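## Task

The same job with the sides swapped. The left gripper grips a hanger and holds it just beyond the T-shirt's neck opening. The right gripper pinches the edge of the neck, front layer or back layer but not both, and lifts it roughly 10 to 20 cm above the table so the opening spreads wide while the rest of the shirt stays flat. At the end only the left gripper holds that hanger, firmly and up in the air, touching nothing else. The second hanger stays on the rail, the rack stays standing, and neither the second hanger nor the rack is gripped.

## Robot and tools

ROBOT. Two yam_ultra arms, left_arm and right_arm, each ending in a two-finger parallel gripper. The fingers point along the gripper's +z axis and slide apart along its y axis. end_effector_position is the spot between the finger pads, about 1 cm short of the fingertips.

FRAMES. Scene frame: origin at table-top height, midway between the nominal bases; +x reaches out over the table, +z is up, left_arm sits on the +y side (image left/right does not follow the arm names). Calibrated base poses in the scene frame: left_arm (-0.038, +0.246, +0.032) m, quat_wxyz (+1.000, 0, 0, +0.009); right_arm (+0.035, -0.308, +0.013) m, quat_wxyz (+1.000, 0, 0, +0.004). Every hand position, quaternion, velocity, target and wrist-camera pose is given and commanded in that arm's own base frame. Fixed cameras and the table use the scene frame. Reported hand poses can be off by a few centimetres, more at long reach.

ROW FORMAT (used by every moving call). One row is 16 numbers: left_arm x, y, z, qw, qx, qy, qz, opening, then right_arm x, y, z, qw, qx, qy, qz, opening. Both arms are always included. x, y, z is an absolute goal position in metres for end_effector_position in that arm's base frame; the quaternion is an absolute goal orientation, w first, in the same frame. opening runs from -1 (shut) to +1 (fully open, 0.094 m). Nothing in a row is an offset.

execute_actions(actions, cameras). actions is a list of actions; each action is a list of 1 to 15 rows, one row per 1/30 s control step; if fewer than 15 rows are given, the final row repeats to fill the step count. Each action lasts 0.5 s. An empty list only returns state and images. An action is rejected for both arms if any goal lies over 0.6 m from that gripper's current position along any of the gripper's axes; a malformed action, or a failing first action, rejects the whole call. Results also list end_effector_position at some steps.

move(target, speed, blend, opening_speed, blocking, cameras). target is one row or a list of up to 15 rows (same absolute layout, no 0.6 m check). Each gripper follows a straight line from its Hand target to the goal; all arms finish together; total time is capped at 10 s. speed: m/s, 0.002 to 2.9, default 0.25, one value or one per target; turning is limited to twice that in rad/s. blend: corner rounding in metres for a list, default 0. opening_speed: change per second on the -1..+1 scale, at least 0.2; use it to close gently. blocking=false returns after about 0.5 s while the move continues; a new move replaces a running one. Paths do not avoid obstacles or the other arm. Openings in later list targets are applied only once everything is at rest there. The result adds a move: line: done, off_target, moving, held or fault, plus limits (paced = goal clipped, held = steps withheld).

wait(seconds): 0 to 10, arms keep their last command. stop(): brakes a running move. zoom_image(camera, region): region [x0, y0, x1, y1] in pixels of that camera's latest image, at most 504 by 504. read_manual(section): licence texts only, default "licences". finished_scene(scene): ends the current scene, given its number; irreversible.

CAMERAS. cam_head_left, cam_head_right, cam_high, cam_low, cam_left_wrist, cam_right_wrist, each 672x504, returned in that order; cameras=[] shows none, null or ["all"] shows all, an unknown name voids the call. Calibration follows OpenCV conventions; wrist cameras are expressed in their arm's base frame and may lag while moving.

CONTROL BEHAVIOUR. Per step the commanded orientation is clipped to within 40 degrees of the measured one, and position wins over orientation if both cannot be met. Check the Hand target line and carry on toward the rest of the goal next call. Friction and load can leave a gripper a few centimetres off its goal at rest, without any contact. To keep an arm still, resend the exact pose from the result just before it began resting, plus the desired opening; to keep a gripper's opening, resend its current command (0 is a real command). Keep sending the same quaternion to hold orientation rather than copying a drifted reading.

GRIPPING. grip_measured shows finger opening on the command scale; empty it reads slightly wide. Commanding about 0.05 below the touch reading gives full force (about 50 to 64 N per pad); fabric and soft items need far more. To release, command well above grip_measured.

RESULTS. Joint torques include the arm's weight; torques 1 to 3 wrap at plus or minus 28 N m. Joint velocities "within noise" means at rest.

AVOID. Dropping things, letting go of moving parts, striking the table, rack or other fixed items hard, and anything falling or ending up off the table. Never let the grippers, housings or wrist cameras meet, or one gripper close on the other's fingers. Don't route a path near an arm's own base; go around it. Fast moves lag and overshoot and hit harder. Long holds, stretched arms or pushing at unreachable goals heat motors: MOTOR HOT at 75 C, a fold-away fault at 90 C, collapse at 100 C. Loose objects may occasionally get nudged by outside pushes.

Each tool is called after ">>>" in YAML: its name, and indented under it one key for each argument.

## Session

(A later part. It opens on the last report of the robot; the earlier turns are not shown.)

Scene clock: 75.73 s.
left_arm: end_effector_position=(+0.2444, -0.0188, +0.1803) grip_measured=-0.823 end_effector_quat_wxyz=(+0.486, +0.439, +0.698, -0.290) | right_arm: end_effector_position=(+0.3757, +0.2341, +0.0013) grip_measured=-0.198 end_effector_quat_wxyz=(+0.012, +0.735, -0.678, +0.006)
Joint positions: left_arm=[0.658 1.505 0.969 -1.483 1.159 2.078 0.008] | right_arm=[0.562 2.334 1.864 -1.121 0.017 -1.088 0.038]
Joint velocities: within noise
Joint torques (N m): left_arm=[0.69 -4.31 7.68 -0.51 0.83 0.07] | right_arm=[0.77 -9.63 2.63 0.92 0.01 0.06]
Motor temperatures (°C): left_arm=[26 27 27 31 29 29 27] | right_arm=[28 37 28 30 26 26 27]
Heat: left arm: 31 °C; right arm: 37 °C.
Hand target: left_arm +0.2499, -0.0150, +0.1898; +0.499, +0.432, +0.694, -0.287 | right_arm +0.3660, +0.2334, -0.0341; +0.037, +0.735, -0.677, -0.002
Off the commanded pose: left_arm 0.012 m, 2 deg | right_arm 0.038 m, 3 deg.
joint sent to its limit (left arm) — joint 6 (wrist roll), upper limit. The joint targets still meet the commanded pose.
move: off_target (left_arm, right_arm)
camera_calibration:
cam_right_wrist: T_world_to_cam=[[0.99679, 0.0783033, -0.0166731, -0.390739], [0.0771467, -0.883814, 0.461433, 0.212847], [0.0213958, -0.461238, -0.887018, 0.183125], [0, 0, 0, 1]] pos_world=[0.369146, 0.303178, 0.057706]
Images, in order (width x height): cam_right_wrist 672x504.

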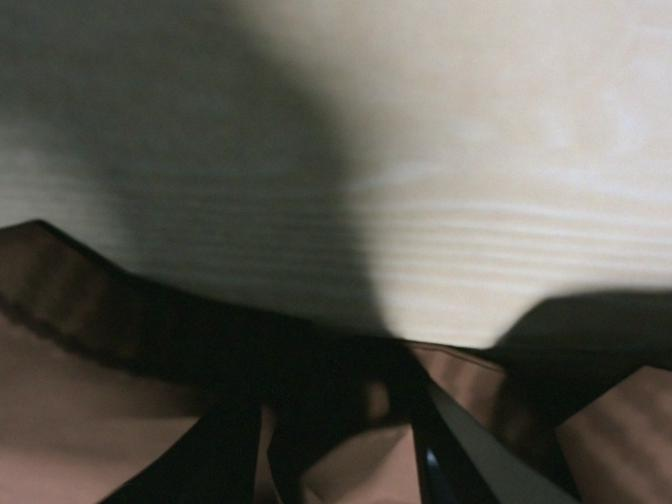

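Close.

>>> move:
  target: [0.25,-0.015,0.19,0.5,0.433,0.692,-0.289,-1,0.368,0.235,-0.04,0.036,0.736,-0.677,-0.002,-1]
  opening_speed: 0.6
  cameras: ["cam_right_wrist"]

>>> move:
  target: [0.25,-0.015,0.19,0.5,0.433,0.692,-0.289,-1,0.368,0.235,0.05,0.02,0.737,-0.676,0,-1]
  speed: 0.04
  cameras: ["cam_right_wrist","cam_low"]

Scene clock: 78.10 s.
left_arm: end_effector_position=(+0.2444, -0.0188, +0.1803) grip_measured=-0.823 end_effector_quat_wxyz=(+0.486, +0.439, +0.698, -0.290) | right_arm: end_effector_position=(+0.3772, +0.2361, +0.0008) grip_measured=-0.945 end_effector_quat_wxyz=(+0.008, +0.735, -0.678, +0.008)
Joint positions: left_arm=[0.658 1.505 0.969 -1.483 1.159 2.078 0.008] | right_arm=[0.565 2.334 1.862 -1.11 0.02 -1.085 0.003]
Joint velocities: within noise
Joint torques (N m): left_arm=[0.59 -4.46 7.64 -0.5 0.84 0.09] | right_arm=[0.54 -9.31 2.22 0.94 -0.01 0.01]
Motor temperatures (°C): left_arm=[26 27 27 31 29 29 27] | right_arm=[28 37 28 30 26 26 27]
Heat: left arm: 31 °C; right arm: 37 °C.
Hand target: left_arm +0.2499, -0.0150, +0.1898; +0.499, +0.432, +0.694, -0.287 | right_arm +0.3658, +0.2334, -0.0377; +0.037, +0.735, -0.677, -0.002
Off the commanded pose: left_arm 0.012 m, 2 deg | right_arm 0.042 m, 3 deg.
joint sent to its limit (left arm) — joint 6 (wrist roll), upper limit. The joint targets still meet the commanded pose.
move: off_target (left_arm, right_arm)
camera_calibration:
cam_right_wrist: T_world_to_cam=[[0.996897, 0.0784085, -0.00700128, -0.392456], [0.0728433, -0.885095, 0.459675, 0.216606], [0.0298457, -0.458759, -0.888059, 0.179839], [0, 0, 0, 1]] pos_world=[0.370092, 0.304991, 0.0573916]
Images, in order (width x height): cam_right_wrist 672x504.

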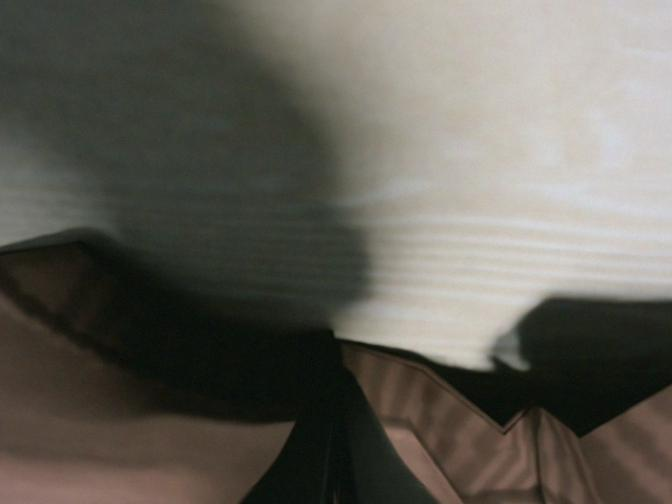

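Scene clock: 80.83 s.
left_arm: end_effector_position=(+0.2444, -0.0188, +0.1803) grip_measured=-0.823 end_effector_quat_wxyz=(+0.486, +0.439, +0.698, -0.290) | right_arm: end_effector_position=(+0.3646, +0.2281, +0.0276) grip_measured=-0.947 end_effector_quat_wxyz=(+0.045, +0.734, -0.678, -0.002)
Joint positions: left_arm=[0.658 1.505 0.969 -1.483 1.159 2.078 0.008] | right_arm=[0.565 2.331 1.961 -1.288 0.02 -1.085 0.002]
Joint velocities: within noise
Joint torques (N m): left_arm=[0.61 -4.36 7.53 -0.52 0.85 0.1] | right_arm=[0.42 -18.62 7.27 0.07 -0.06 -0.02]
Motor temperatures (°C): left_arm=[26 27 27 31 29 29 27] | right_arm=[28 37 28 30 26 26 27]
Heat: left arm: 31 °C; right arm: 37 °C.
Hand target: left_arm +0.2499, -0.0150, +0.1898; +0.499, +0.432, +0.694, -0.287 | right_arm +0.3676, +0.2347, +0.0497; +0.020, +0.737, -0.676, +0.000
Off the commanded pose: left_arm 0.012 m, 2 deg | right_arm 0.024 m, 3 deg.
joint sent to its limit (left arm) — joint 6 (wrist roll), upper limit. The joint targets still meet the commanded pose.
move: off_target (left_arm, right_arm)
camera_calibration:
cam_right_wrist: T_world_to_cam=[[0.994278, 0.0767213, -0.0743327, -0.375807], [0.103415, -0.865703, 0.489759, 0.181688], [-0.0267751, -0.494643, -0.868683, 0.228605], [0, 0, 0, 1]] pos_world=[0.360988, 0.299199, 0.0816674]
Images, in order (width x height): cam_low 672x504, cam_right_wrist 672x504.

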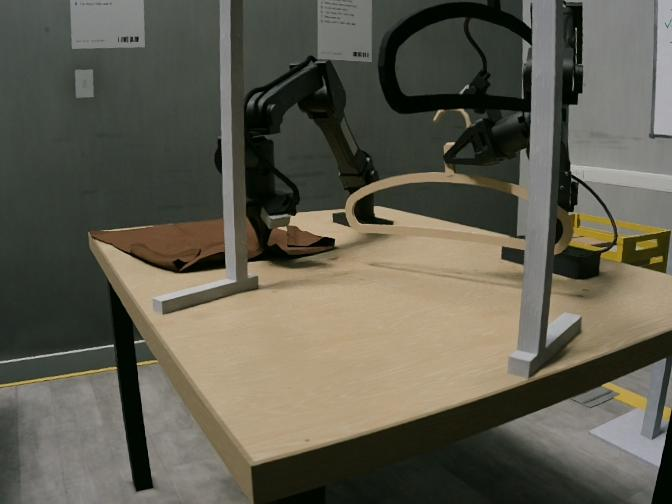

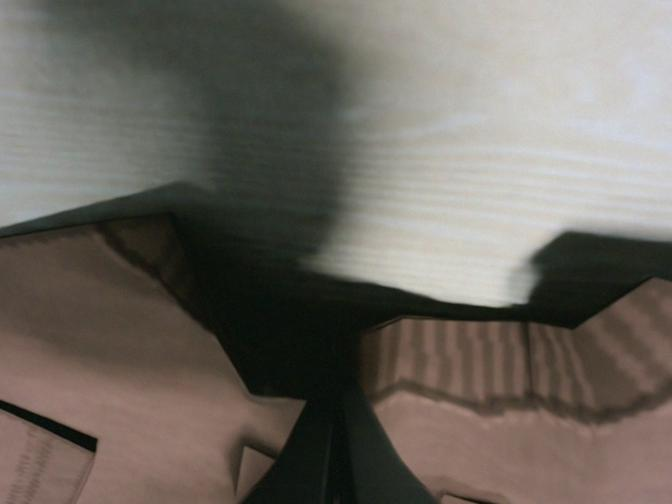

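>>> move:
  target: [0.25,-0.015,0.19,0.5,0.433,0.692,-0.289,-1,0.368,0.23,0.12,0.0,0.737,-0.676,0,-1]
  speed: 0.05
  cameras: ["cam_right_wrist","cam_low"]

>>> zoom_image:
  camera: "cam_low"
  region: [180, 170, 350, 290]

>>> zoom_image:
  camera: "cam_right_wrist"
  region: [180, 120, 520, 400]

Scene clock: 83.00 s.
left_arm: end_effector_position=(+0.2444, -0.0188, +0.1803) grip_measured=-0.823 end_effector_quat_wxyz=(+0.486, +0.439, +0.698, -0.290) | right_arm: end_effector_position=(+0.3653, +0.2290, +0.0941) grip_measured=-0.947 end_effector_quat_wxyz=(+0.030, +0.738, -0.674, +0.001)
Joint positions: left_arm=[0.658 1.505 0.969 -1.483 1.159 2.078 0.008] | right_arm=[0.565 2.295 2.165 -1.498 0.018 -1.096 0.002]
Joint velocities: within noise
Joint torques (N m): left_arm=[0.62 -4.46 7.61 -0.53 0.79 0.07] | right_arm=[-0.61 -19.04 7.36 0.11 -0.13 -0.05]
Motor temperatures (°C): left_arm=[26 27 27 31 29 29 27] | right_arm=[28 38 28 30 26 26 27]
Heat: left arm: 31 °C; right arm: 38 °C.
Hand target: left_arm +0.2499, -0.0150, +0.1898; +0.499, +0.432, +0.694, -0.287 | right_arm +0.3675, +0.2297, +0.1194; +0.000, +0.737, -0.676, +0.000
Off the commanded pose: left_arm 0.012 m, 2 deg | right_arm 0.026 m, 3 deg.
joint sent to its limit (left arm) — joint 6 (wrist roll), upper limit. The joint targets still meet the commanded pose.
move: off_target (left_arm, right_arm)
camera_calibration:
cam_right_wrist: T_world_to_cam=[[0.994896, 0.0883562, -0.0487429, -0.377038], [0.100908, -0.873549, 0.476161, 0.153785], [-0.000507523, -0.478649, -0.878006, 0.274364], [0, 0, 0, 1]] pos_world=[0.359734, 0.298976, 0.149289]
Images, in order (width x height): cam_low 672x504, cam_right_wrist 672x504.

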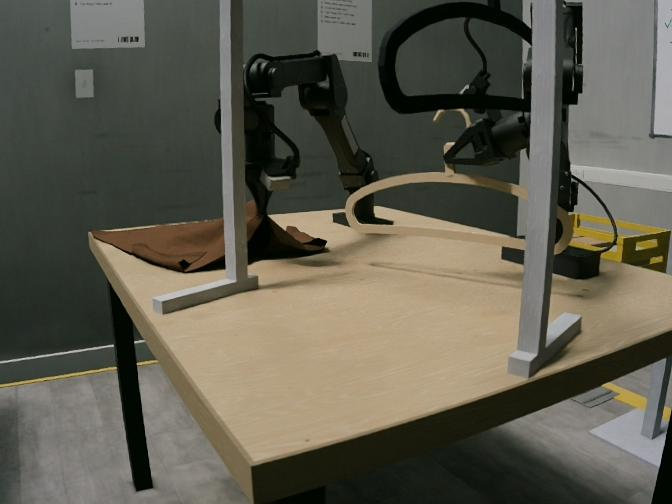

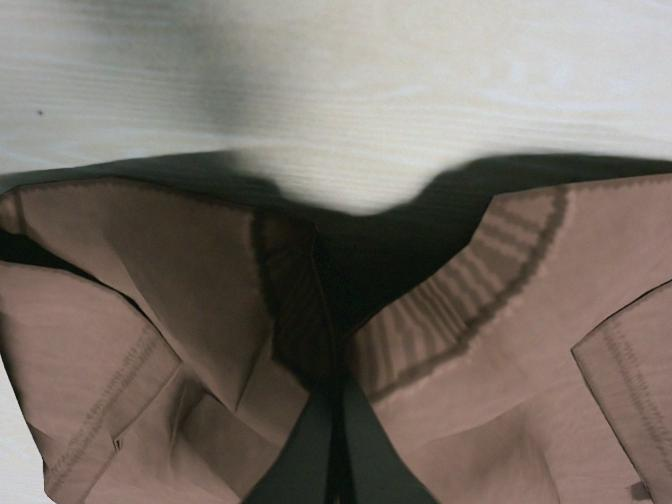

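Scaled by 2.965 from the camera's 672x504 image, which has a finer 960x720 frame.

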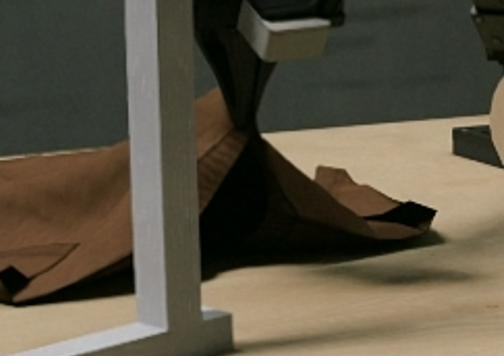

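Scaled by 1.482 from the camera's 672x504 image, which has a finer 960x720 frame.

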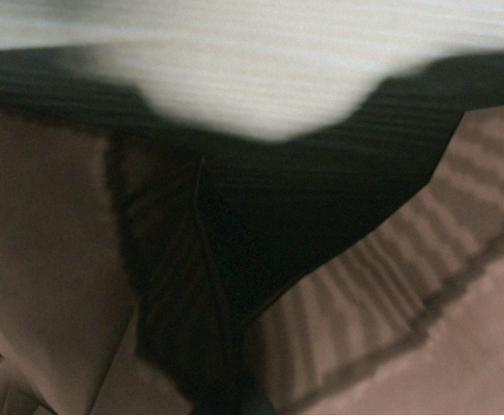

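>>> move:
  target:
    - [0.25,-0.015,0.19,0.5,0.433,0.692,-0.289,-1,0.362,0.242,-0.01,0.02,0.737,-0.676,0,-1]
    - [0.25,-0.015,0.19,0.5,0.433,0.692,-0.289,-1,0.362,0.25,-0.02,0.02,0.737,-0.676,0,-1]
    - [0.25,-0.015,0.19,0.5,0.433,0.692,-0.289,-1,0.362,0.25,-0.02,0.02,0.737,-0.676,0,0.3]
    - [0.25,-0.015,0.19,0.5,0.433,0.692,-0.289,-1,0.362,0.22,0.15,0.02,0.737,-0.676,0,-0.1]
  speed: 0.08
  cameras: ["cam_right_wrist"]

>>> zoom_image:
  camera: "cam_right_wrist"
  region: [180, 70, 580, 370]

Scene clock: 89.23 s.
left_arm: end_effector_position=(+0.2444, -0.0188, +0.1803) grip_measured=-0.823 end_effector_quat_wxyz=(+0.486, +0.439, +0.698, -0.290) | right_arm: end_effector_position=(+0.3610, +0.2208, +0.1289) grip_measured=-0.098 end_effector_quat_wxyz=(+0.015, +0.738, -0.675, +0.007)
Joint positions: left_arm=[0.658 1.505 0.969 -1.483 1.159 2.078 0.008] | right_arm=[0.556 2.238 2.211 -1.57 0.021 -1.104 0.042]
Joint velocities: within noise
Joint torques (N m): left_arm=[0.68 -4.42 7.64 -0.52 0.82 0.08] | right_arm=[-0.47 -17.66 6.95 0.23 -0.06 -0.06]
Motor temperatures (°C): left_arm=[26 27 27 31 29 29 27] | right_arm=[28 39 28 29 26 26 27]
Heat: left arm: 31 °C; right arm: 39 °C.
Hand target: left_arm +0.2499, -0.0150, +0.1898; +0.499, +0.432, +0.694, -0.287 | right_arm +0.3614, +0.2197, +0.1492; -0.008, +0.737, -0.676, +0.008
Off the commanded pose: left_arm 0.012 m, 2 deg | right_arm 0.021 m, 1 deg.
joint sent to its limit (left arm) — joint 6 (wrist roll), upper limit. The joint targets still meet the commanded pose.
joint sent to its limit (right arm) — joint 4 (wrist pitch), lower limit. The joint targets are off in orientation, not in position.
move: off_target (left_arm, right_arm); target 3's new opening was sent with right_arm's hand 0.023 m and 2 deg from that target; target 4's new opening was sent with right_arm's hand 0.021 m and 1 deg from that target
camera_calibration:
cam_right_wrist: T_world_to_cam=[[0.995965, 0.0874406, -0.020174, -0.374163], [0.0867352, -0.880334, 0.466358, 0.138393], [0.0230188, -0.466226, -0.884366, 0.29062], [0, 0, 0, 1]] pos_world=[0.35396, 0.290044, 0.184926]
Images, in order (width x height): cam_right_wrist 672x504.

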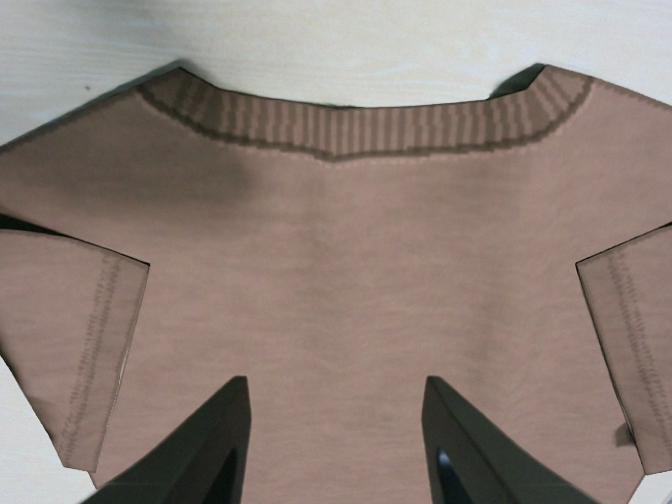

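Scaled by 1.260 from the camera's 672x504 image, which has a finer 960x720 frame.

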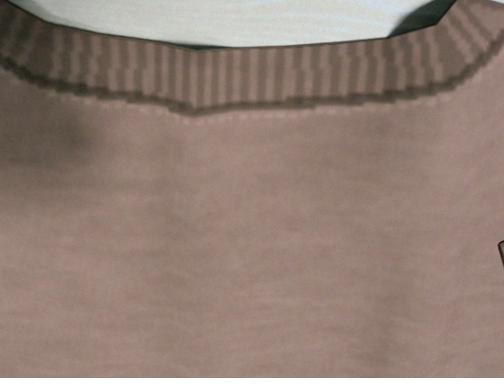

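>>> move:
  target:
    - [0.25,-0.015,0.19,0.5,0.433,0.692,-0.289,-1,0.356,0.245,0.04,0.036,0.736,-0.677,-0.002,0.1]
    - [0.25,-0.015,0.19,0.5,0.433,0.692,-0.289,-1,0.356,0.247,-0.018,0.036,0.736,-0.677,-0.002,0.1]
  speed: [0.1,0.03]
  cameras: ["cam_right_wrist"]

>>> zoom_image:
  camera: "cam_right_wrist"
  region: [180, 260, 500, 500]

Scene clock: 93.07 s.
left_arm: end_effector_position=(+0.2444, -0.0188, +0.1803) grip_measured=-0.823 end_effector_quat_wxyz=(+0.486, +0.439, +0.698, -0.290) | right_arm: end_effector_position=(+0.3650, +0.2468, +0.0048) grip_measured=+0.098 end_effector_quat_wxyz=(+0.012, +0.735, -0.678, +0.008)
Joint positions: left_arm=[0.658 1.505 0.969 -1.483 1.159 2.078 0.008] | right_arm=[0.601 2.322 1.856 -1.126 0.021 -1.05 0.052]
Joint velocities: within noise
Joint torques (N m): left_arm=[0.61 -4.31 7.6 -0.51 0.84 0.11] | right_arm=[0.65 -11.03 4.41 0.52 -0.05 0.06]
Motor temperatures (°C): left_arm=[26 27 27 31 29 29 27] | right_arm=[28 38 28 29 26 26 27]
Heat: left arm: 31 °C; right arm: 38 °C.
Hand target: left_arm +0.2499, -0.0150, +0.1898; +0.499, +0.432, +0.694, -0.287 | right_arm +0.3554, +0.2464, -0.0172; +0.036, +0.735, -0.677, -0.002
Off the commanded pose: left_arm 0.012 m, 2 deg | right_arm 0.024 m, 3 deg.
joint sent to its limit (left arm) — joint 6 (wrist roll), upper limit. The joint targets still meet the commanded pose.
move: off_target (left_arm, right_arm)
camera_calibration:
cam_right_wrist: T_world_to_cam=[[0.99674, 0.079482, -0.0138768, -0.381265], [0.0768123, -0.882128, 0.464704, 0.222899], [0.0246945, -0.464255, -0.885357, 0.191773], [0, 0, 0, 1]] pos_world=[0.358165, 0.315961, 0.0609144]
Images, in order (width x height): cam_right_wrist 672x504.

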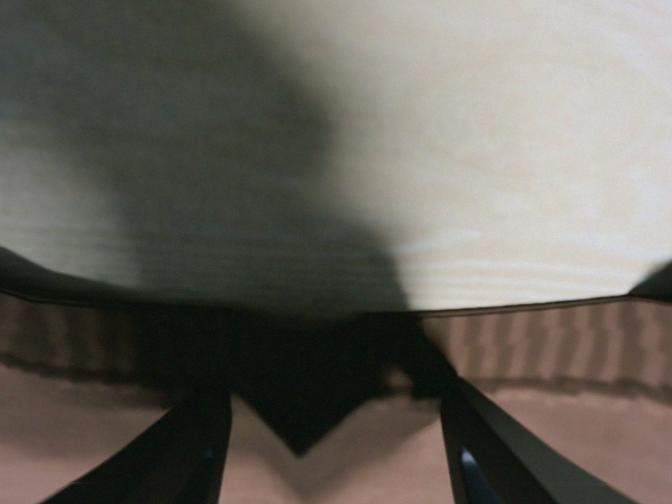

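Scaled by 1.575 from the camera's 672x504 image, which has a finer 960x720 frame.

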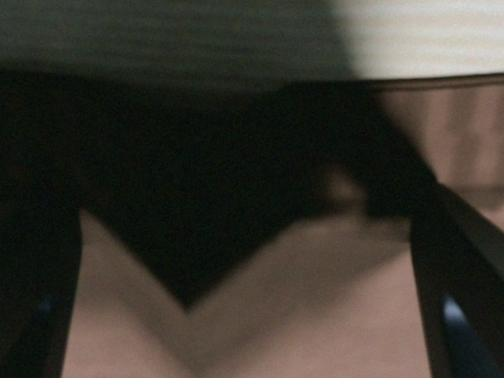

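>>> move:
  target: [0.25,-0.015,0.19,0.5,0.433,0.692,-0.289,-1,0.356,0.255,-0.023,0.036,0.736,-0.677,-0.002,0.1]
  speed: 0.03
  cameras: ["cam_right_wrist"]

>>> zoom_image:
  camera: "cam_right_wrist"
  region: [180, 260, 500, 500]

Scene clock: 94.00 s.
left_arm: end_effector_position=(+0.2444, -0.0188, +0.1803) grip_measured=-0.823 end_effector_quat_wxyz=(+0.486, +0.439, +0.698, -0.290) | right_arm: end_effector_position=(+0.3628, +0.2499, +0.0025) grip_measured=+0.098 end_effector_quat_wxyz=(+0.014, +0.734, -0.679, +0.009)
Joint positions: left_arm=[0.658 1.505 0.969 -1.484 1.159 2.078 0.008] | right_arm=[0.611 2.327 1.856 -1.123 0.024 -1.036 0.052]
Joint velocities: within noise
Joint torques (N m): left_arm=[0.61 -4.51 7.57 -0.49 0.84 0.06] | right_arm=[1.01 -9.57 5.89 0.46 -0.09 0.09]
Motor temperatures (°C): left_arm=[26 27 27 31 29 29 27] | right_arm=[28 38 28 29 26 26 27]
Heat: left arm: 31 °C; right arm: 38 °C.
Hand target: left_arm +0.2499, -0.0151, +0.1899; +0.499, +0.432, +0.694, -0.287 | right_arm +0.3550, +0.2541, -0.0222; +0.036, +0.736, -0.677, -0.002
Off the commanded pose: left_arm 0.012 m, 2 deg | right_arm 0.027 m, 3 deg.
joint sent to its limit (left arm) — joint 6 (wrist roll), upper limit. The joint targets still meet the commanded pose.
move: off_target (left_arm, right_arm)
camera_calibration:
cam_right_wrist: T_world_to_cam=[[0.997021, 0.0757404, -0.0145734, -0.378528], [0.073728, -0.880389, 0.468486, 0.227554], [0.0226531, -0.468165, -0.883351, 0.192959], [0, 0, 0, 1]] pos_world=[0.356252, 0.319342, 0.0583279]
Images, in order (width x height): cam_right_wrist 672x504.

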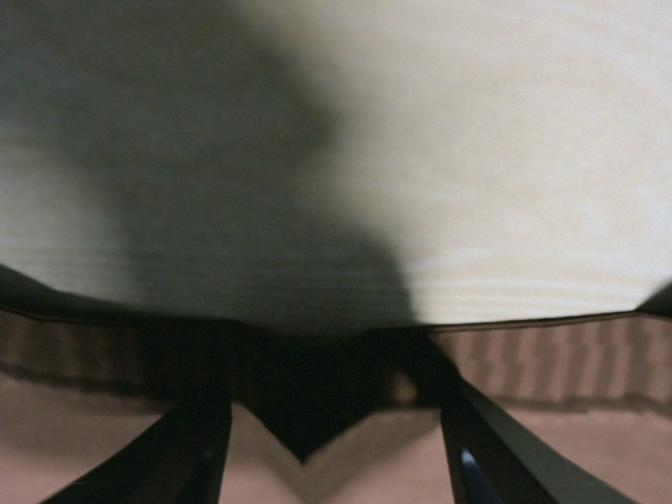

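Scaled by 1.575 from the camera's 672x504 image, which has a finer 960x720 frame.

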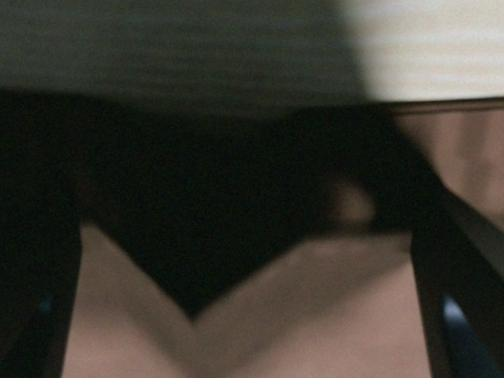

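>>> move:
  target:
    - [0.25,-0.015,0.19,0.5,0.433,0.692,-0.289,-1,0.355,0.262,-0.026,0.036,0.736,-0.677,-0.002,0.1]
    - [0.25,-0.015,0.19,0.5,0.433,0.692,-0.289,-1,0.355,0.262,-0.026,0.036,0.736,-0.677,-0.002,-1]
  speed: 0.03
  opening_speed: 0.6
  cameras: ["cam_right_wrist"]

>>> zoom_image:
  camera: "cam_right_wrist"
  region: [180, 260, 500, 500]

Scene clock: 96.97 s.
left_arm: end_effector_position=(+0.2444, -0.0188, +0.1803) grip_measured=-0.823 end_effector_quat_wxyz=(+0.486, +0.439, +0.698, -0.290) | right_arm: end_effector_position=(+0.3612, +0.2579, +0.0024) grip_measured=-0.945 end_effector_quat_wxyz=(+0.013, +0.735, -0.678, +0.012)
Joint positions: left_arm=[0.658 1.505 0.969 -1.484 1.159 2.078 0.008] | right_arm=[0.629 2.337 1.873 -1.127 0.028 -1.021 0.003]
Joint velocities: within noise
Joint torques (N m): left_arm=[0.69 -4.33 7.58 -0.5 0.83 0.1] | right_arm=[0.66 -9.09 5.94 0.5 -0.14 0.05]
Motor temperatures (°C): left_arm=[26 27 27 31 29 29 27] | right_arm=[28 38 28 29 26 26 27]
Heat: left arm: 31 °C; right arm: 38 °C.
Hand target: left_arm +0.2499, -0.0151, +0.1899; +0.499, +0.432, +0.694, -0.287 | right_arm +0.3539, +0.2610, -0.0249; +0.036, +0.735, -0.677, -0.002
Off the commanded pose: left_arm 0.012 m, 2 deg | right_arm 0.029 m, 3 deg.
joint sent to its limit (left arm) — joint 6 (wrist roll), upper limit. The joint targets still meet the commanded pose.
move: off_target (left_arm, right_arm); target 2's new opening was sent with right_arm's hand 0.030 m and 3 deg from that target
camera_calibration:
cam_right_wrist: T_world_to_cam=[[0.996845, 0.078845, -0.00908603, -0.378252], [0.0738554, -0.879607, 0.469933, 0.234458], [0.0290597, -0.469122, -0.882655, 0.194577], [0, 0, 0, 1]] pos_world=[0.354088, 0.327335, 0.0581279]
Images, in order (width x height): cam_right_wrist 672x504.

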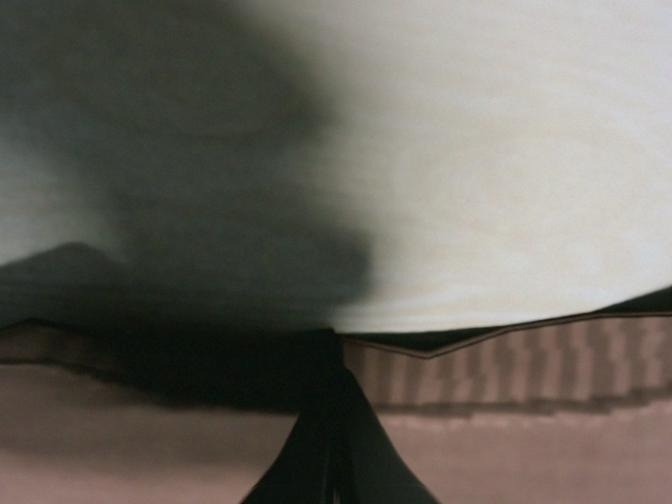

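Scaled by 1.575 from the camera's 672x504 image, which has a finer 960x720 frame.

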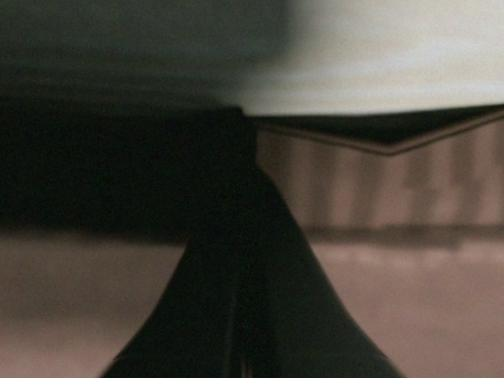

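Caught. Lift.

>>> move:
  target: [0.25,-0.015,0.19,0.5,0.433,0.692,-0.289,-1,0.358,0.258,0.1,0.0,0.737,-0.676,0,-1]
  speed: 0.04
  cameras: ["cam_right_wrist","cam_low"]

>>> zoom_image:
  camera: "cam_low"
  region: [180, 170, 350, 290]

>>> zoom_image:
  camera: "cam_right_wrist"
  region: [180, 120, 520, 400]

Scene clock: 100.87 s.
left_arm: end_effector_position=(+0.2444, -0.0188, +0.1803) grip_measured=-0.823 end_effector_quat_wxyz=(+0.486, +0.439, +0.698, -0.290) | right_arm: end_effector_position=(+0.3544, +0.2551, +0.0730) grip_measured=-0.946 end_effector_quat_wxyz=(+0.031, +0.737, -0.675, +0.003)
Joint positions: left_arm=[0.658 1.505 0.969 -1.484 1.159 2.078 0.008] | right_arm=[0.629 2.32 2.125 -1.435 0.019 -1.03 0.003]
Joint velocities: within noise
Joint torques (N m): left_arm=[0.69 -4.4 7.69 -0.52 0.85 0.11] | right_arm=[-0.47 -19.45 7.41 0.15 -0.15 -0.06]
Motor temperatures (°C): left_arm=[26 27 27 31 29 29 27] | right_arm=[28 38 28 29 26 26 27]
Heat: left arm: 31 °C; right arm: 38 °C.
Hand target: left_arm +0.2499, -0.0151, +0.1899; +0.499, +0.432, +0.694, -0.287 | right_arm +0.3574, +0.2576, +0.0994; +0.000, +0.737, -0.676, +0.000
Off the commanded pose: left_arm 0.012 m, 2 deg | right_arm 0.027 m, 4 deg.
joint sent to its limit (left arm) — joint 6 (wrist roll), upper limit. The joint targets still meet the commanded pose.
move: off_target (left_arm, right_arm)
camera_calibration:
cam_right_wrist: T_world_to_cam=[[0.995096, 0.0863245, -0.0482846, -0.369033], [0.0989086, -0.87158, 0.480172, 0.187656], [-0.000633345, -0.482593, -0.875844, 0.269258], [0, 0, 0, 1]] pos_world=[0.348833, 0.325356, 0.127902]
Images, in order (width x height): cam_low 672x504, cam_right_wrist 672x504.

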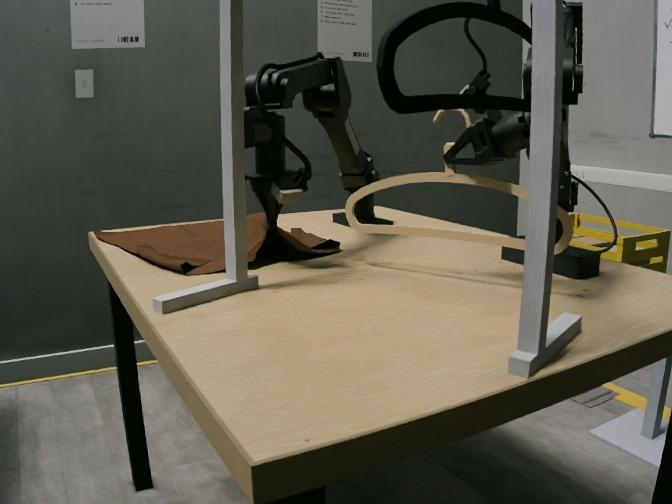

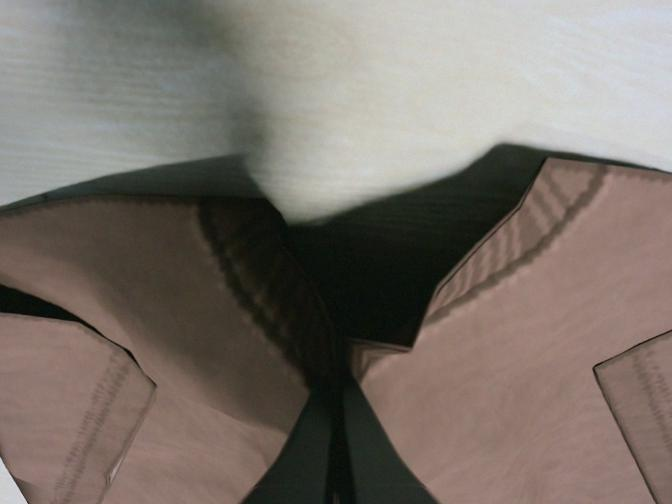

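Scaled by 2.965 from the camera's 672x504 image, which has a finer 960x720 frame.

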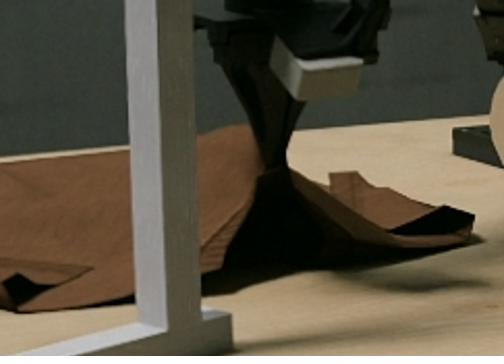

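Scaled by 1.482 from the camera's 672x504 image, which has a finer 960x720 frame.

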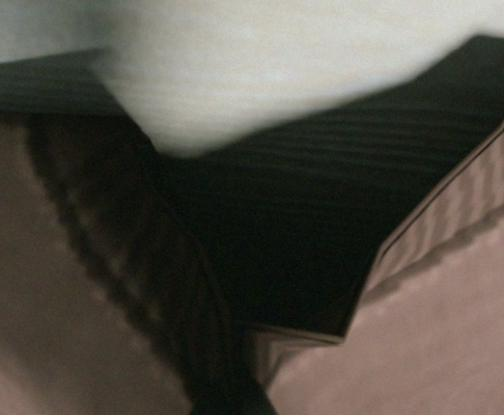

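>>> move:
  target:
    - [0.25,-0.015,0.19,0.5,0.433,0.692,-0.289,-1,0.356,0.258,-0.02,0.036,0.737,-0.676,0,-1]
    - [0.25,-0.015,0.19,0.5,0.433,0.692,-0.289,-1,0.356,0.258,-0.02,0.036,0.737,-0.676,0,0.3]
    - [0.25,-0.015,0.19,0.5,0.433,0.692,-0.289,-1,0.362,0.22,0.15,0.02,0.737,-0.676,0,-0.1]
  speed: 0.08
  cameras: ["cam_right_wrist"]

>>> zoom_image:
  camera: "cam_right_wrist"
  region: [180, 50, 580, 300]

Scene clock: 106.80 s.
left_arm: end_effector_position=(+0.2444, -0.0188, +0.1803) grip_measured=-0.823 end_effector_quat_wxyz=(+0.486, +0.439, +0.698, -0.290) | right_arm: end_effector_position=(+0.3603, +0.2208, +0.1289) grip_measured=-0.098 end_effector_quat_wxyz=(+0.016, +0.738, -0.675, +0.005)
Joint positions: left_arm=[0.658 1.505 0.969 -1.484 1.159 2.078 0.008] | right_arm=[0.555 2.236 2.208 -1.57 0.019 -1.104 0.042]
Joint velocities: within noise
Joint torques (N m): left_arm=[0.69 -4.49 7.64 -0.5 0.83 0.09] | right_arm=[-0.46 -17.48 7.17 0.23 -0.03 -0.06]
Motor temperatures (°C): left_arm=[26 27 27 31 29 29 27] | right_arm=[28 38 28 29 26 26 27]
Heat: left arm: 31 °C; right arm: 38 °C.
Hand target: left_arm +0.2499, -0.0151, +0.1899; +0.499, +0.432, +0.694, -0.287 | right_arm +0.3614, +0.2196, +0.1492; -0.008, +0.737, -0.676, +0.008
Off the commanded pose: left_arm 0.012 m, 2 deg | right_arm 0.021 m, 1 deg.
joint sent to its limit (left arm) — joint 6 (wrist roll), upper limit. The joint targets still meet the commanded pose.
joint sent to its limit (right arm) — joint 4 (wrist pitch), lower limit. The joint targets are off in orientation, not in position.
move: off_target (left_arm, right_arm); target 2's new opening was sent with right_arm's hand 0.024 m and 2 deg from that target; target 3's new opening was sent with right_arm's hand 0.021 m and 1 deg from that target
camera_calibration:
cam_right_wrist: T_world_to_cam=[[0.995952, 0.0870482, -0.0223909, -0.373112], [0.0874593, -0.881111, 0.464752, 0.138531], [0.020727, -0.464829, -0.885158, 0.291315], [0, 0, 0, 1]] pos_world=[0.353448, 0.289952, 0.185122]
Images, in order (width x height): cam_right_wrist 672x504.

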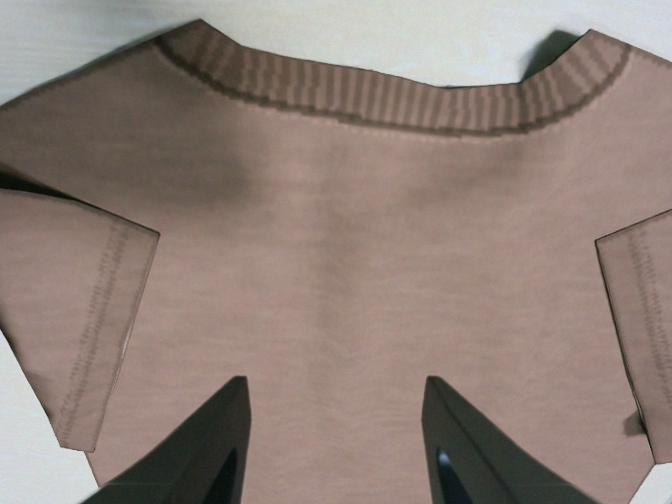

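Scaled by 1.260 from the camera's 672x504 image, which has a finer 960x720 frame.

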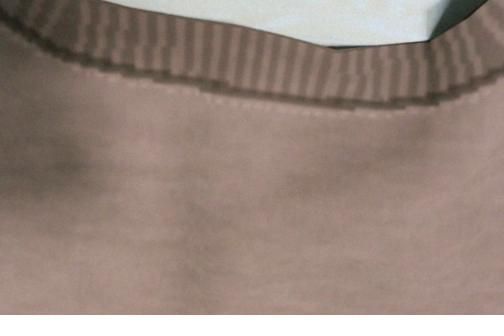

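>>> move:
  target:
    - [0.25,-0.015,0.19,0.5,0.433,0.692,-0.289,-1,0.365,0.262,0.04,0.036,0.736,-0.677,-0.002,-0.1]
    - [0.25,-0.015,0.19,0.5,0.433,0.692,-0.289,-1,0.365,0.267,-0.022,0.036,0.736,-0.677,-0.002,-0.1]
  speed: [0.1,0.03]
  cameras: ["cam_right_wrist"]

>>> zoom_image:
  camera: "cam_right_wrist"
  region: [180, 260, 500, 500]

Scene clock: 110.57 s.
left_arm: end_effector_position=(+0.2444, -0.0188, +0.1803) grip_measured=-0.823 end_effector_quat_wxyz=(+0.486, +0.439, +0.698, -0.290) | right_arm: end_effector_position=(+0.3732, +0.2666, +0.0037) grip_measured=-0.098 end_effector_quat_wxyz=(+0.012, +0.735, -0.678, +0.007)
Joint positions: left_arm=[0.658 1.505 0.969 -1.484 1.159 2.078 0.008] | right_arm=[0.625 2.405 1.998 -1.185 0.019 -1.026 0.042]
Joint velocities: within noise
Joint torques (N m): left_arm=[0.62 -4.42 7.54 -0.49 0.83 0.08] | right_arm=[0.65 -11.52 4.4 0.52 -0.05 0.07]
Motor temperatures (°C): left_arm=[26 27 27 31 29 29 27] | right_arm=[28 38 28 29 26 26 27]
Heat: left arm: 31 °C; right arm: 38 °C.
Hand target: left_arm +0.2499, -0.0151, +0.1899; +0.499, +0.432, +0.694, -0.287 | right_arm +0.3643, +0.2663, -0.0210; +0.036, +0.736, -0.677, -0.002
Off the commanded pose: left_arm 0.012 m, 2 deg | right_arm 0.027 m, 3 deg.
joint sent to its limit (left arm) — joint 6 (wrist roll), upper limit. The joint targets still meet the commanded pose.
move: off_target (left_arm, right_arm)
camera_calibration:
cam_right_wrist: T_world_to_cam=[[0.996688, 0.0798954, -0.0151812, -0.391162], [0.0778237, -0.882829, 0.463202, 0.240156], [0.0236053, -0.462849, -0.886123, 0.199848], [0, 0, 0, 1]] pos_world=[0.366459, 0.335768, 0.0599106]
Images, in order (width x height): cam_right_wrist 672x504.

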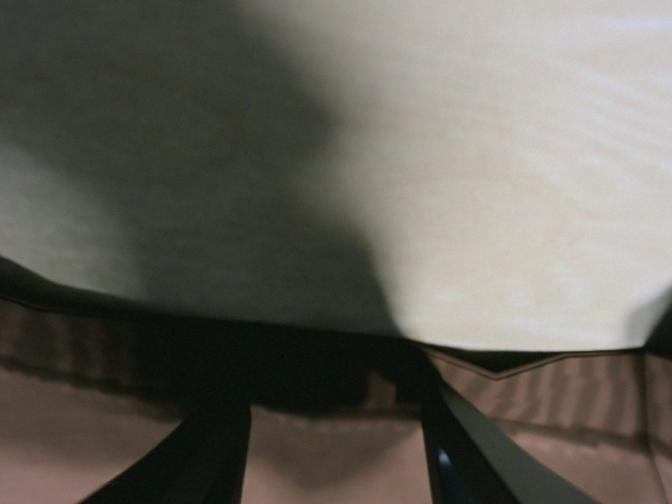

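Scaled by 1.575 from the camera's 672x504 image, which has a finer 960x720 frame.

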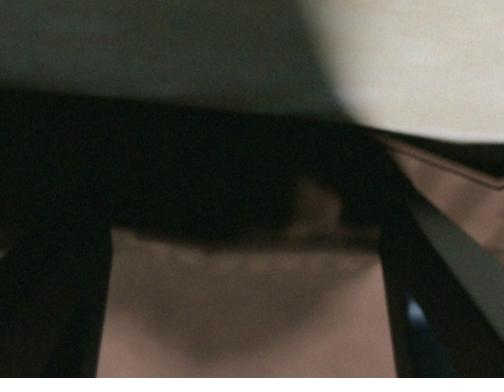

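>>> move:
  target: [0.25,-0.015,0.19,0.5,0.433,0.692,-0.289,-1,0.365,0.266,-0.022,0.036,0.736,-0.677,-0.002,-1]
  opening_speed: 0.6
  cameras: ["cam_right_wrist"]

>>> move:
  target: [0.25,-0.015,0.19,0.5,0.433,0.692,-0.289,-1,0.365,0.26,0.09,0.0,0.737,-0.676,0,-1]
  speed: 0.05
  cameras: ["cam_right_wrist","cam_low"]

>>> zoom_image:
  camera: "cam_low"
  region: [180, 170, 350, 290]

>>> zoom_image:
  camera: "cam_right_wrist"
  region: [180, 120, 520, 400]

Scene clock: 112.53 s.
left_arm: end_effector_position=(+0.2444, -0.0188, +0.1803) grip_measured=-0.823 end_effector_quat_wxyz=(+0.486, +0.439, +0.698, -0.290) | right_arm: end_effector_position=(+0.3747, +0.2677, +0.0036) grip_measured=-0.972 end_effector_quat_wxyz=(+0.009, +0.735, -0.678, +0.008)
Joint positions: left_arm=[0.658 1.505 0.969 -1.484 1.159 2.078 0.008] | right_arm=[0.625 2.405 1.998 -1.178 0.019 -1.026 0.001]
Joint velocities: within noise
Joint torques (N m): left_arm=[0.7 -4.49 7.6 -0.51 0.85 0.1] | right_arm=[0.5 -11.66 4.12 0.47 -0.04 0.04]
Motor temperatures (°C): left_arm=[26 27 27 31 29 29 27] | right_arm=[28 38 28 29 26 26 27]
Heat: left arm: 31 °C; right arm: 38 °C.
Hand target: left_arm +0.2499, -0.0151, +0.1899; +0.499, +0.432, +0.694, -0.287 | right_arm +0.3644, +0.2654, -0.0209; +0.036, +0.735, -0.677, -0.002
Off the commanded pose: left_arm 0.012 m, 2 deg | right_arm 0.027 m, 3 deg.
joint sent to its limit (left arm) — joint 6 (wrist roll), upper limit. The joint targets still meet the commanded pose.
move: off_target (left_arm, right_arm)
camera_calibration:
cam_right_wrist: T_world_to_cam=[[0.996792, 0.0795223, -0.00904198, -0.39263], [0.0747619, -0.884833, 0.459871, 0.242708], [0.0285693, -0.459072, -0.88794, 0.197377], [0, 0, 0, 1]] pos_world=[0.367586, 0.336589, 0.060094]
Images, in order (width x height): cam_right_wrist 672x504.

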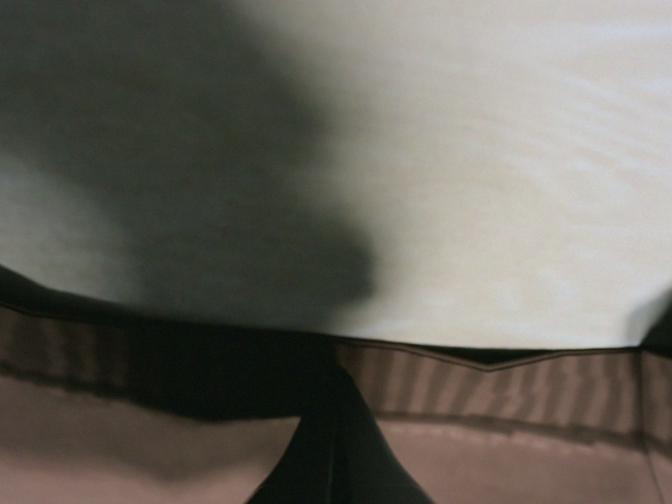

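Scene clock: 115.40 s.
left_arm: end_effector_position=(+0.2444, -0.0188, +0.1803) grip_measured=-0.823 end_effector_quat_wxyz=(+0.486, +0.439, +0.698, -0.290) | right_arm: end_effector_position=(+0.3608, +0.2579, +0.0645) grip_measured=-0.974 end_effector_quat_wxyz=(+0.029, +0.738, -0.674, +0.003)
Joint positions: left_arm=[0.658 1.505 0.969 -1.484 1.159 2.078 0.008] | right_arm=[0.625 2.349 2.141 -1.418 0.017 -1.035 0.001]
Joint velocities: within noise
Joint torques (N m): left_arm=[0.58 -4.46 7.72 -0.51 0.83 0.07] | right_arm=[-0.59 -19.4 7.31 0.18 -0.12 -0.06]
Motor temperatures (°C): left_arm=[26 27 27 31 29 29 27] | right_arm=[28 38 28 29 26 26 27]
Heat: left arm: 31 °C; right arm: 38 °C.
Hand target: left_arm +0.2499, -0.0151, +0.1899; +0.499, +0.432, +0.694, -0.287 | right_arm +0.3645, +0.2597, +0.0895; +0.000, +0.737, -0.676, +0.000
Off the commanded pose: left_arm 0.012 m, 2 deg | right_arm 0.026 m, 3 deg.
joint sent to its limit (left arm) — joint 6 (wrist roll), upper limit. The joint targets still meet the commanded pose.
move: off_target (left_arm, right_arm)
camera_calibration:
cam_right_wrist: T_world_to_cam=[[0.995106, 0.0880183, -0.0449017, -0.376808], [0.0987711, -0.873357, 0.476962, 0.194283], [0.00276611, -0.479062, -0.877776, 0.261197], [0, 0, 0, 1]] pos_world=[0.355052, 0.327974, 0.119687]
Images, in order (width x height): cam_low 672x504, cam_right_wrist 672x504.

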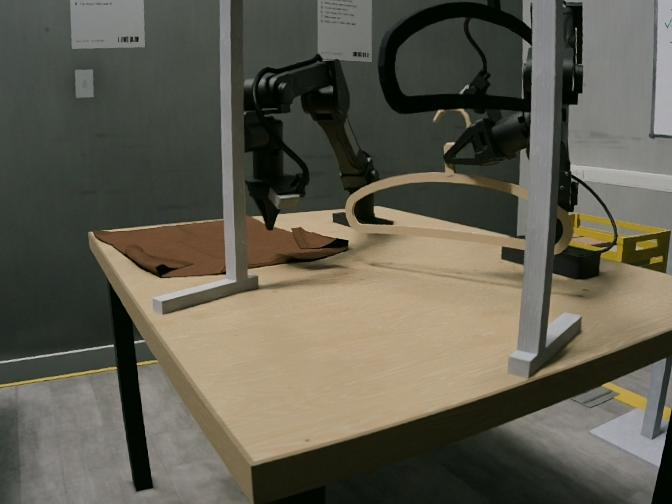

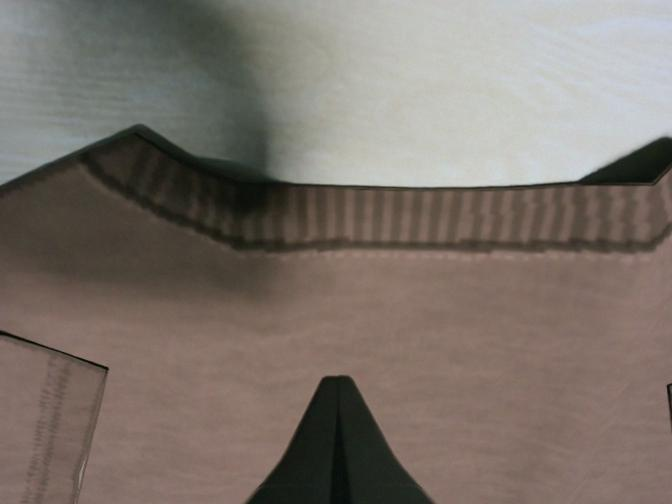

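Scaled by 2.965 from the camera's 672x504 image, which has a finer 960x720 frame.

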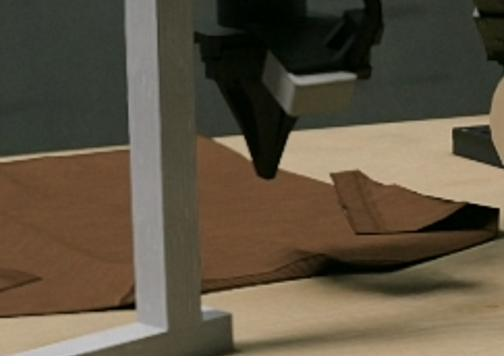

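Scaled by 1.482 from the camera's 672x504 image, which has a finer 960x720 frame.

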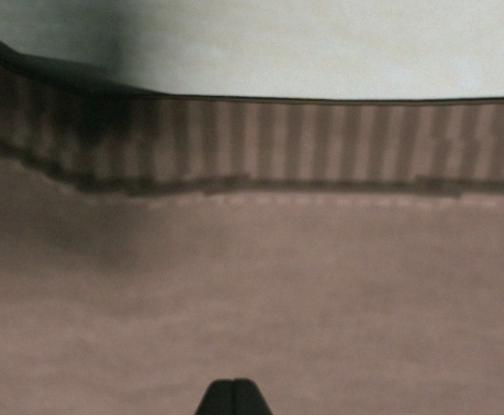

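>>> move:
  target:
    - [0.25,-0.015,0.19,0.5,0.433,0.692,-0.289,-1,0.358,0.265,0.04,0.036,0.736,-0.677,-0.002,0.0]
    - [0.25,-0.015,0.19,0.5,0.433,0.692,-0.289,-1,0.358,0.271,-0.025,0.036,0.736,-0.677,-0.002,0.0]
    - [0.25,-0.015,0.19,0.5,0.433,0.692,-0.289,-1,0.358,0.271,-0.025,0.036,0.736,-0.677,-0.002,-1]
  speed: [0.1,0.03,0.03]
  opening_speed: 0.8
  cameras: ["cam_right_wrist"]

>>> zoom_image:
  camera: "cam_right_wrist"
  region: [180, 260, 500, 500]

Scene clock: 120.13 s.
left_arm: end_effector_position=(+0.2444, -0.0188, +0.1803) grip_measured=-0.823 end_effector_quat_wxyz=(+0.486, +0.439, +0.698, -0.290) | right_arm: end_effector_position=(+0.3684, +0.2722, +0.0032) grip_measured=-0.972 end_effector_quat_wxyz=(+0.007, +0.735, -0.678, +0.008)
Joint positions: left_arm=[0.658 1.505 0.969 -1.484 1.159 2.078 0.008] | right_arm=[0.641 2.389 1.968 -1.16 0.017 -1.01 0.001]
Joint velocities: within noise
Joint torques (N m): left_arm=[0.68 -4.37 7.64 -0.53 0.84 0.07] | right_arm=[0.65 -11.03 4.12 0.5 -0.05 0.05]
Motor temperatures (°C): left_arm=[26 27 27 31 29 29 27] | right_arm=[28 38 28 29 26 26 27]
Heat: left arm: 31 °C; right arm: 38 °C.
Hand target: left_arm +0.2499, -0.0151, +0.1899; +0.499, +0.432, +0.694, -0.287 | right_arm +0.3572, +0.2701, -0.0238; +0.036, +0.735, -0.677, -0.002
Off the commanded pose: left_arm 0.012 m, 2 deg | right_arm 0.030 m, 4 deg.
joint sent to its limit (left arm) — joint 6 (wrist roll), upper limit. The joint targets still meet the commanded pose.
move: off_target (left_arm, right_arm); target 3's new opening was sent with right_arm's hand 0.030 m and 3 deg from that target
camera_calibration:
cam_right_wrist: T_world_to_cam=[[0.996844, 0.0791543, -0.00602241, -0.386681], [0.0731426, -0.886349, 0.457205, 0.248317], [0.0308518, -0.456202, -0.889341, 0.197723], [0, 0, 0, 1]] pos_world=[0.361198, 0.340905, 0.0599826]
Images, in order (width x height): cam_right_wrist 672x504.

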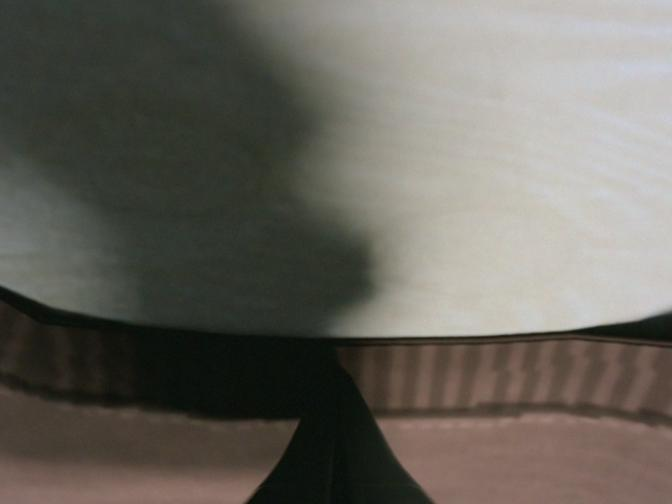

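Scaled by 1.575 from the camera's 672x504 image, which has a finer 960x720 frame.

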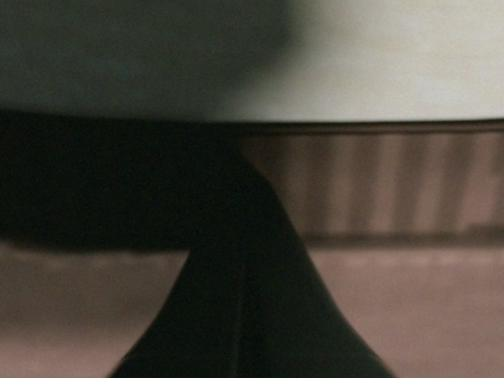

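>>> move:
  target:
    - [0.25,-0.015,0.19,0.5,0.433,0.692,-0.289,-1,0.358,0.269,0.01,0.036,0.736,-0.677,-0.002,0.0]
    - [0.25,-0.015,0.19,0.5,0.433,0.692,-0.289,-1,0.358,0.271,-0.029,0.036,0.736,-0.677,-0.002,0.0]
    - [0.25,-0.015,0.19,0.5,0.433,0.692,-0.289,-1,0.358,0.271,-0.029,0.036,0.736,-0.677,-0.002,-1]
  speed: [0.1,0.03,0.03]
  opening_speed: 0.8
  cameras: ["cam_right_wrist"]

>>> zoom_image:
  camera: "cam_right_wrist"
  region: [180, 260, 500, 500]

Scene clock: 123.70 s.
left_arm: end_effector_position=(+0.2444, -0.0188, +0.1803) grip_measured=-0.823 end_effector_quat_wxyz=(+0.486, +0.439, +0.698, -0.290) | right_arm: end_effector_position=(+0.3691, +0.2725, +0.0027) grip_measured=-0.946 end_effector_quat_wxyz=(+0.005, +0.735, -0.678, +0.008)
Joint positions: left_arm=[0.658 1.505 0.969 -1.484 1.159 2.078 0.008] | right_arm=[0.641 2.389 1.966 -1.155 0.019 -1.009 0.003]
Joint velocities: within noise
Joint torques (N m): left_arm=[0.7 -4.34 7.73 -0.5 0.83 0.07] | right_arm=[0.65 -10.74 3.64 0.58 -0.06 0.04]
Motor temperatures (°C): left_arm=[26 27 27 31 29 29 27] | right_arm=[28 38 28 29 26 26 27]
Heat: left arm: 31 °C; right arm: 38 °C.
Hand target: left_arm +0.2499, -0.0151, +0.1899; +0.499, +0.432, +0.694, -0.287 | right_arm +0.3570, +0.2700, -0.0275; +0.036, +0.735, -0.677, -0.002
Off the commanded pose: left_arm 0.012 m, 2 deg | right_arm 0.034 m, 4 deg.
joint sent to its limit (left arm) — joint 6 (wrist roll), upper limit. The joint targets still meet the commanded pose.
move: off_target (left_arm, right_arm); target 3's new opening was sent with right_arm's hand 0.033 m and 3 deg from that target
camera_calibration:
cam_right_wrist: T_world_to_cam=[[0.996916, 0.0784333, -0.00246122, -0.387305], [0.0709042, -0.886894, 0.456499, 0.249723], [0.0336219, -0.455266, -0.88972, 0.196049], [0, 0, 0, 1]] pos_world=[0.361813, 0.34111, 0.0594773]
Images, in order (width x height): cam_right_wrist 672x504.

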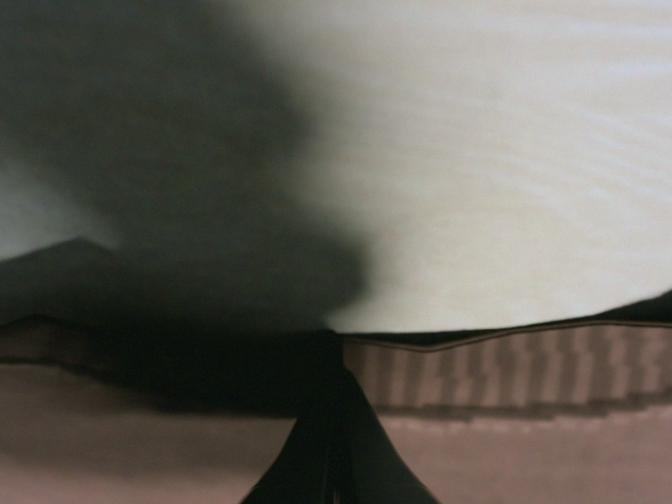

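Scaled by 1.575 from the camera's 672x504 image, which has a finer 960x720 frame.

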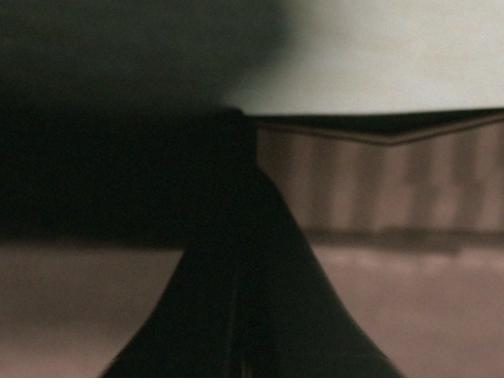

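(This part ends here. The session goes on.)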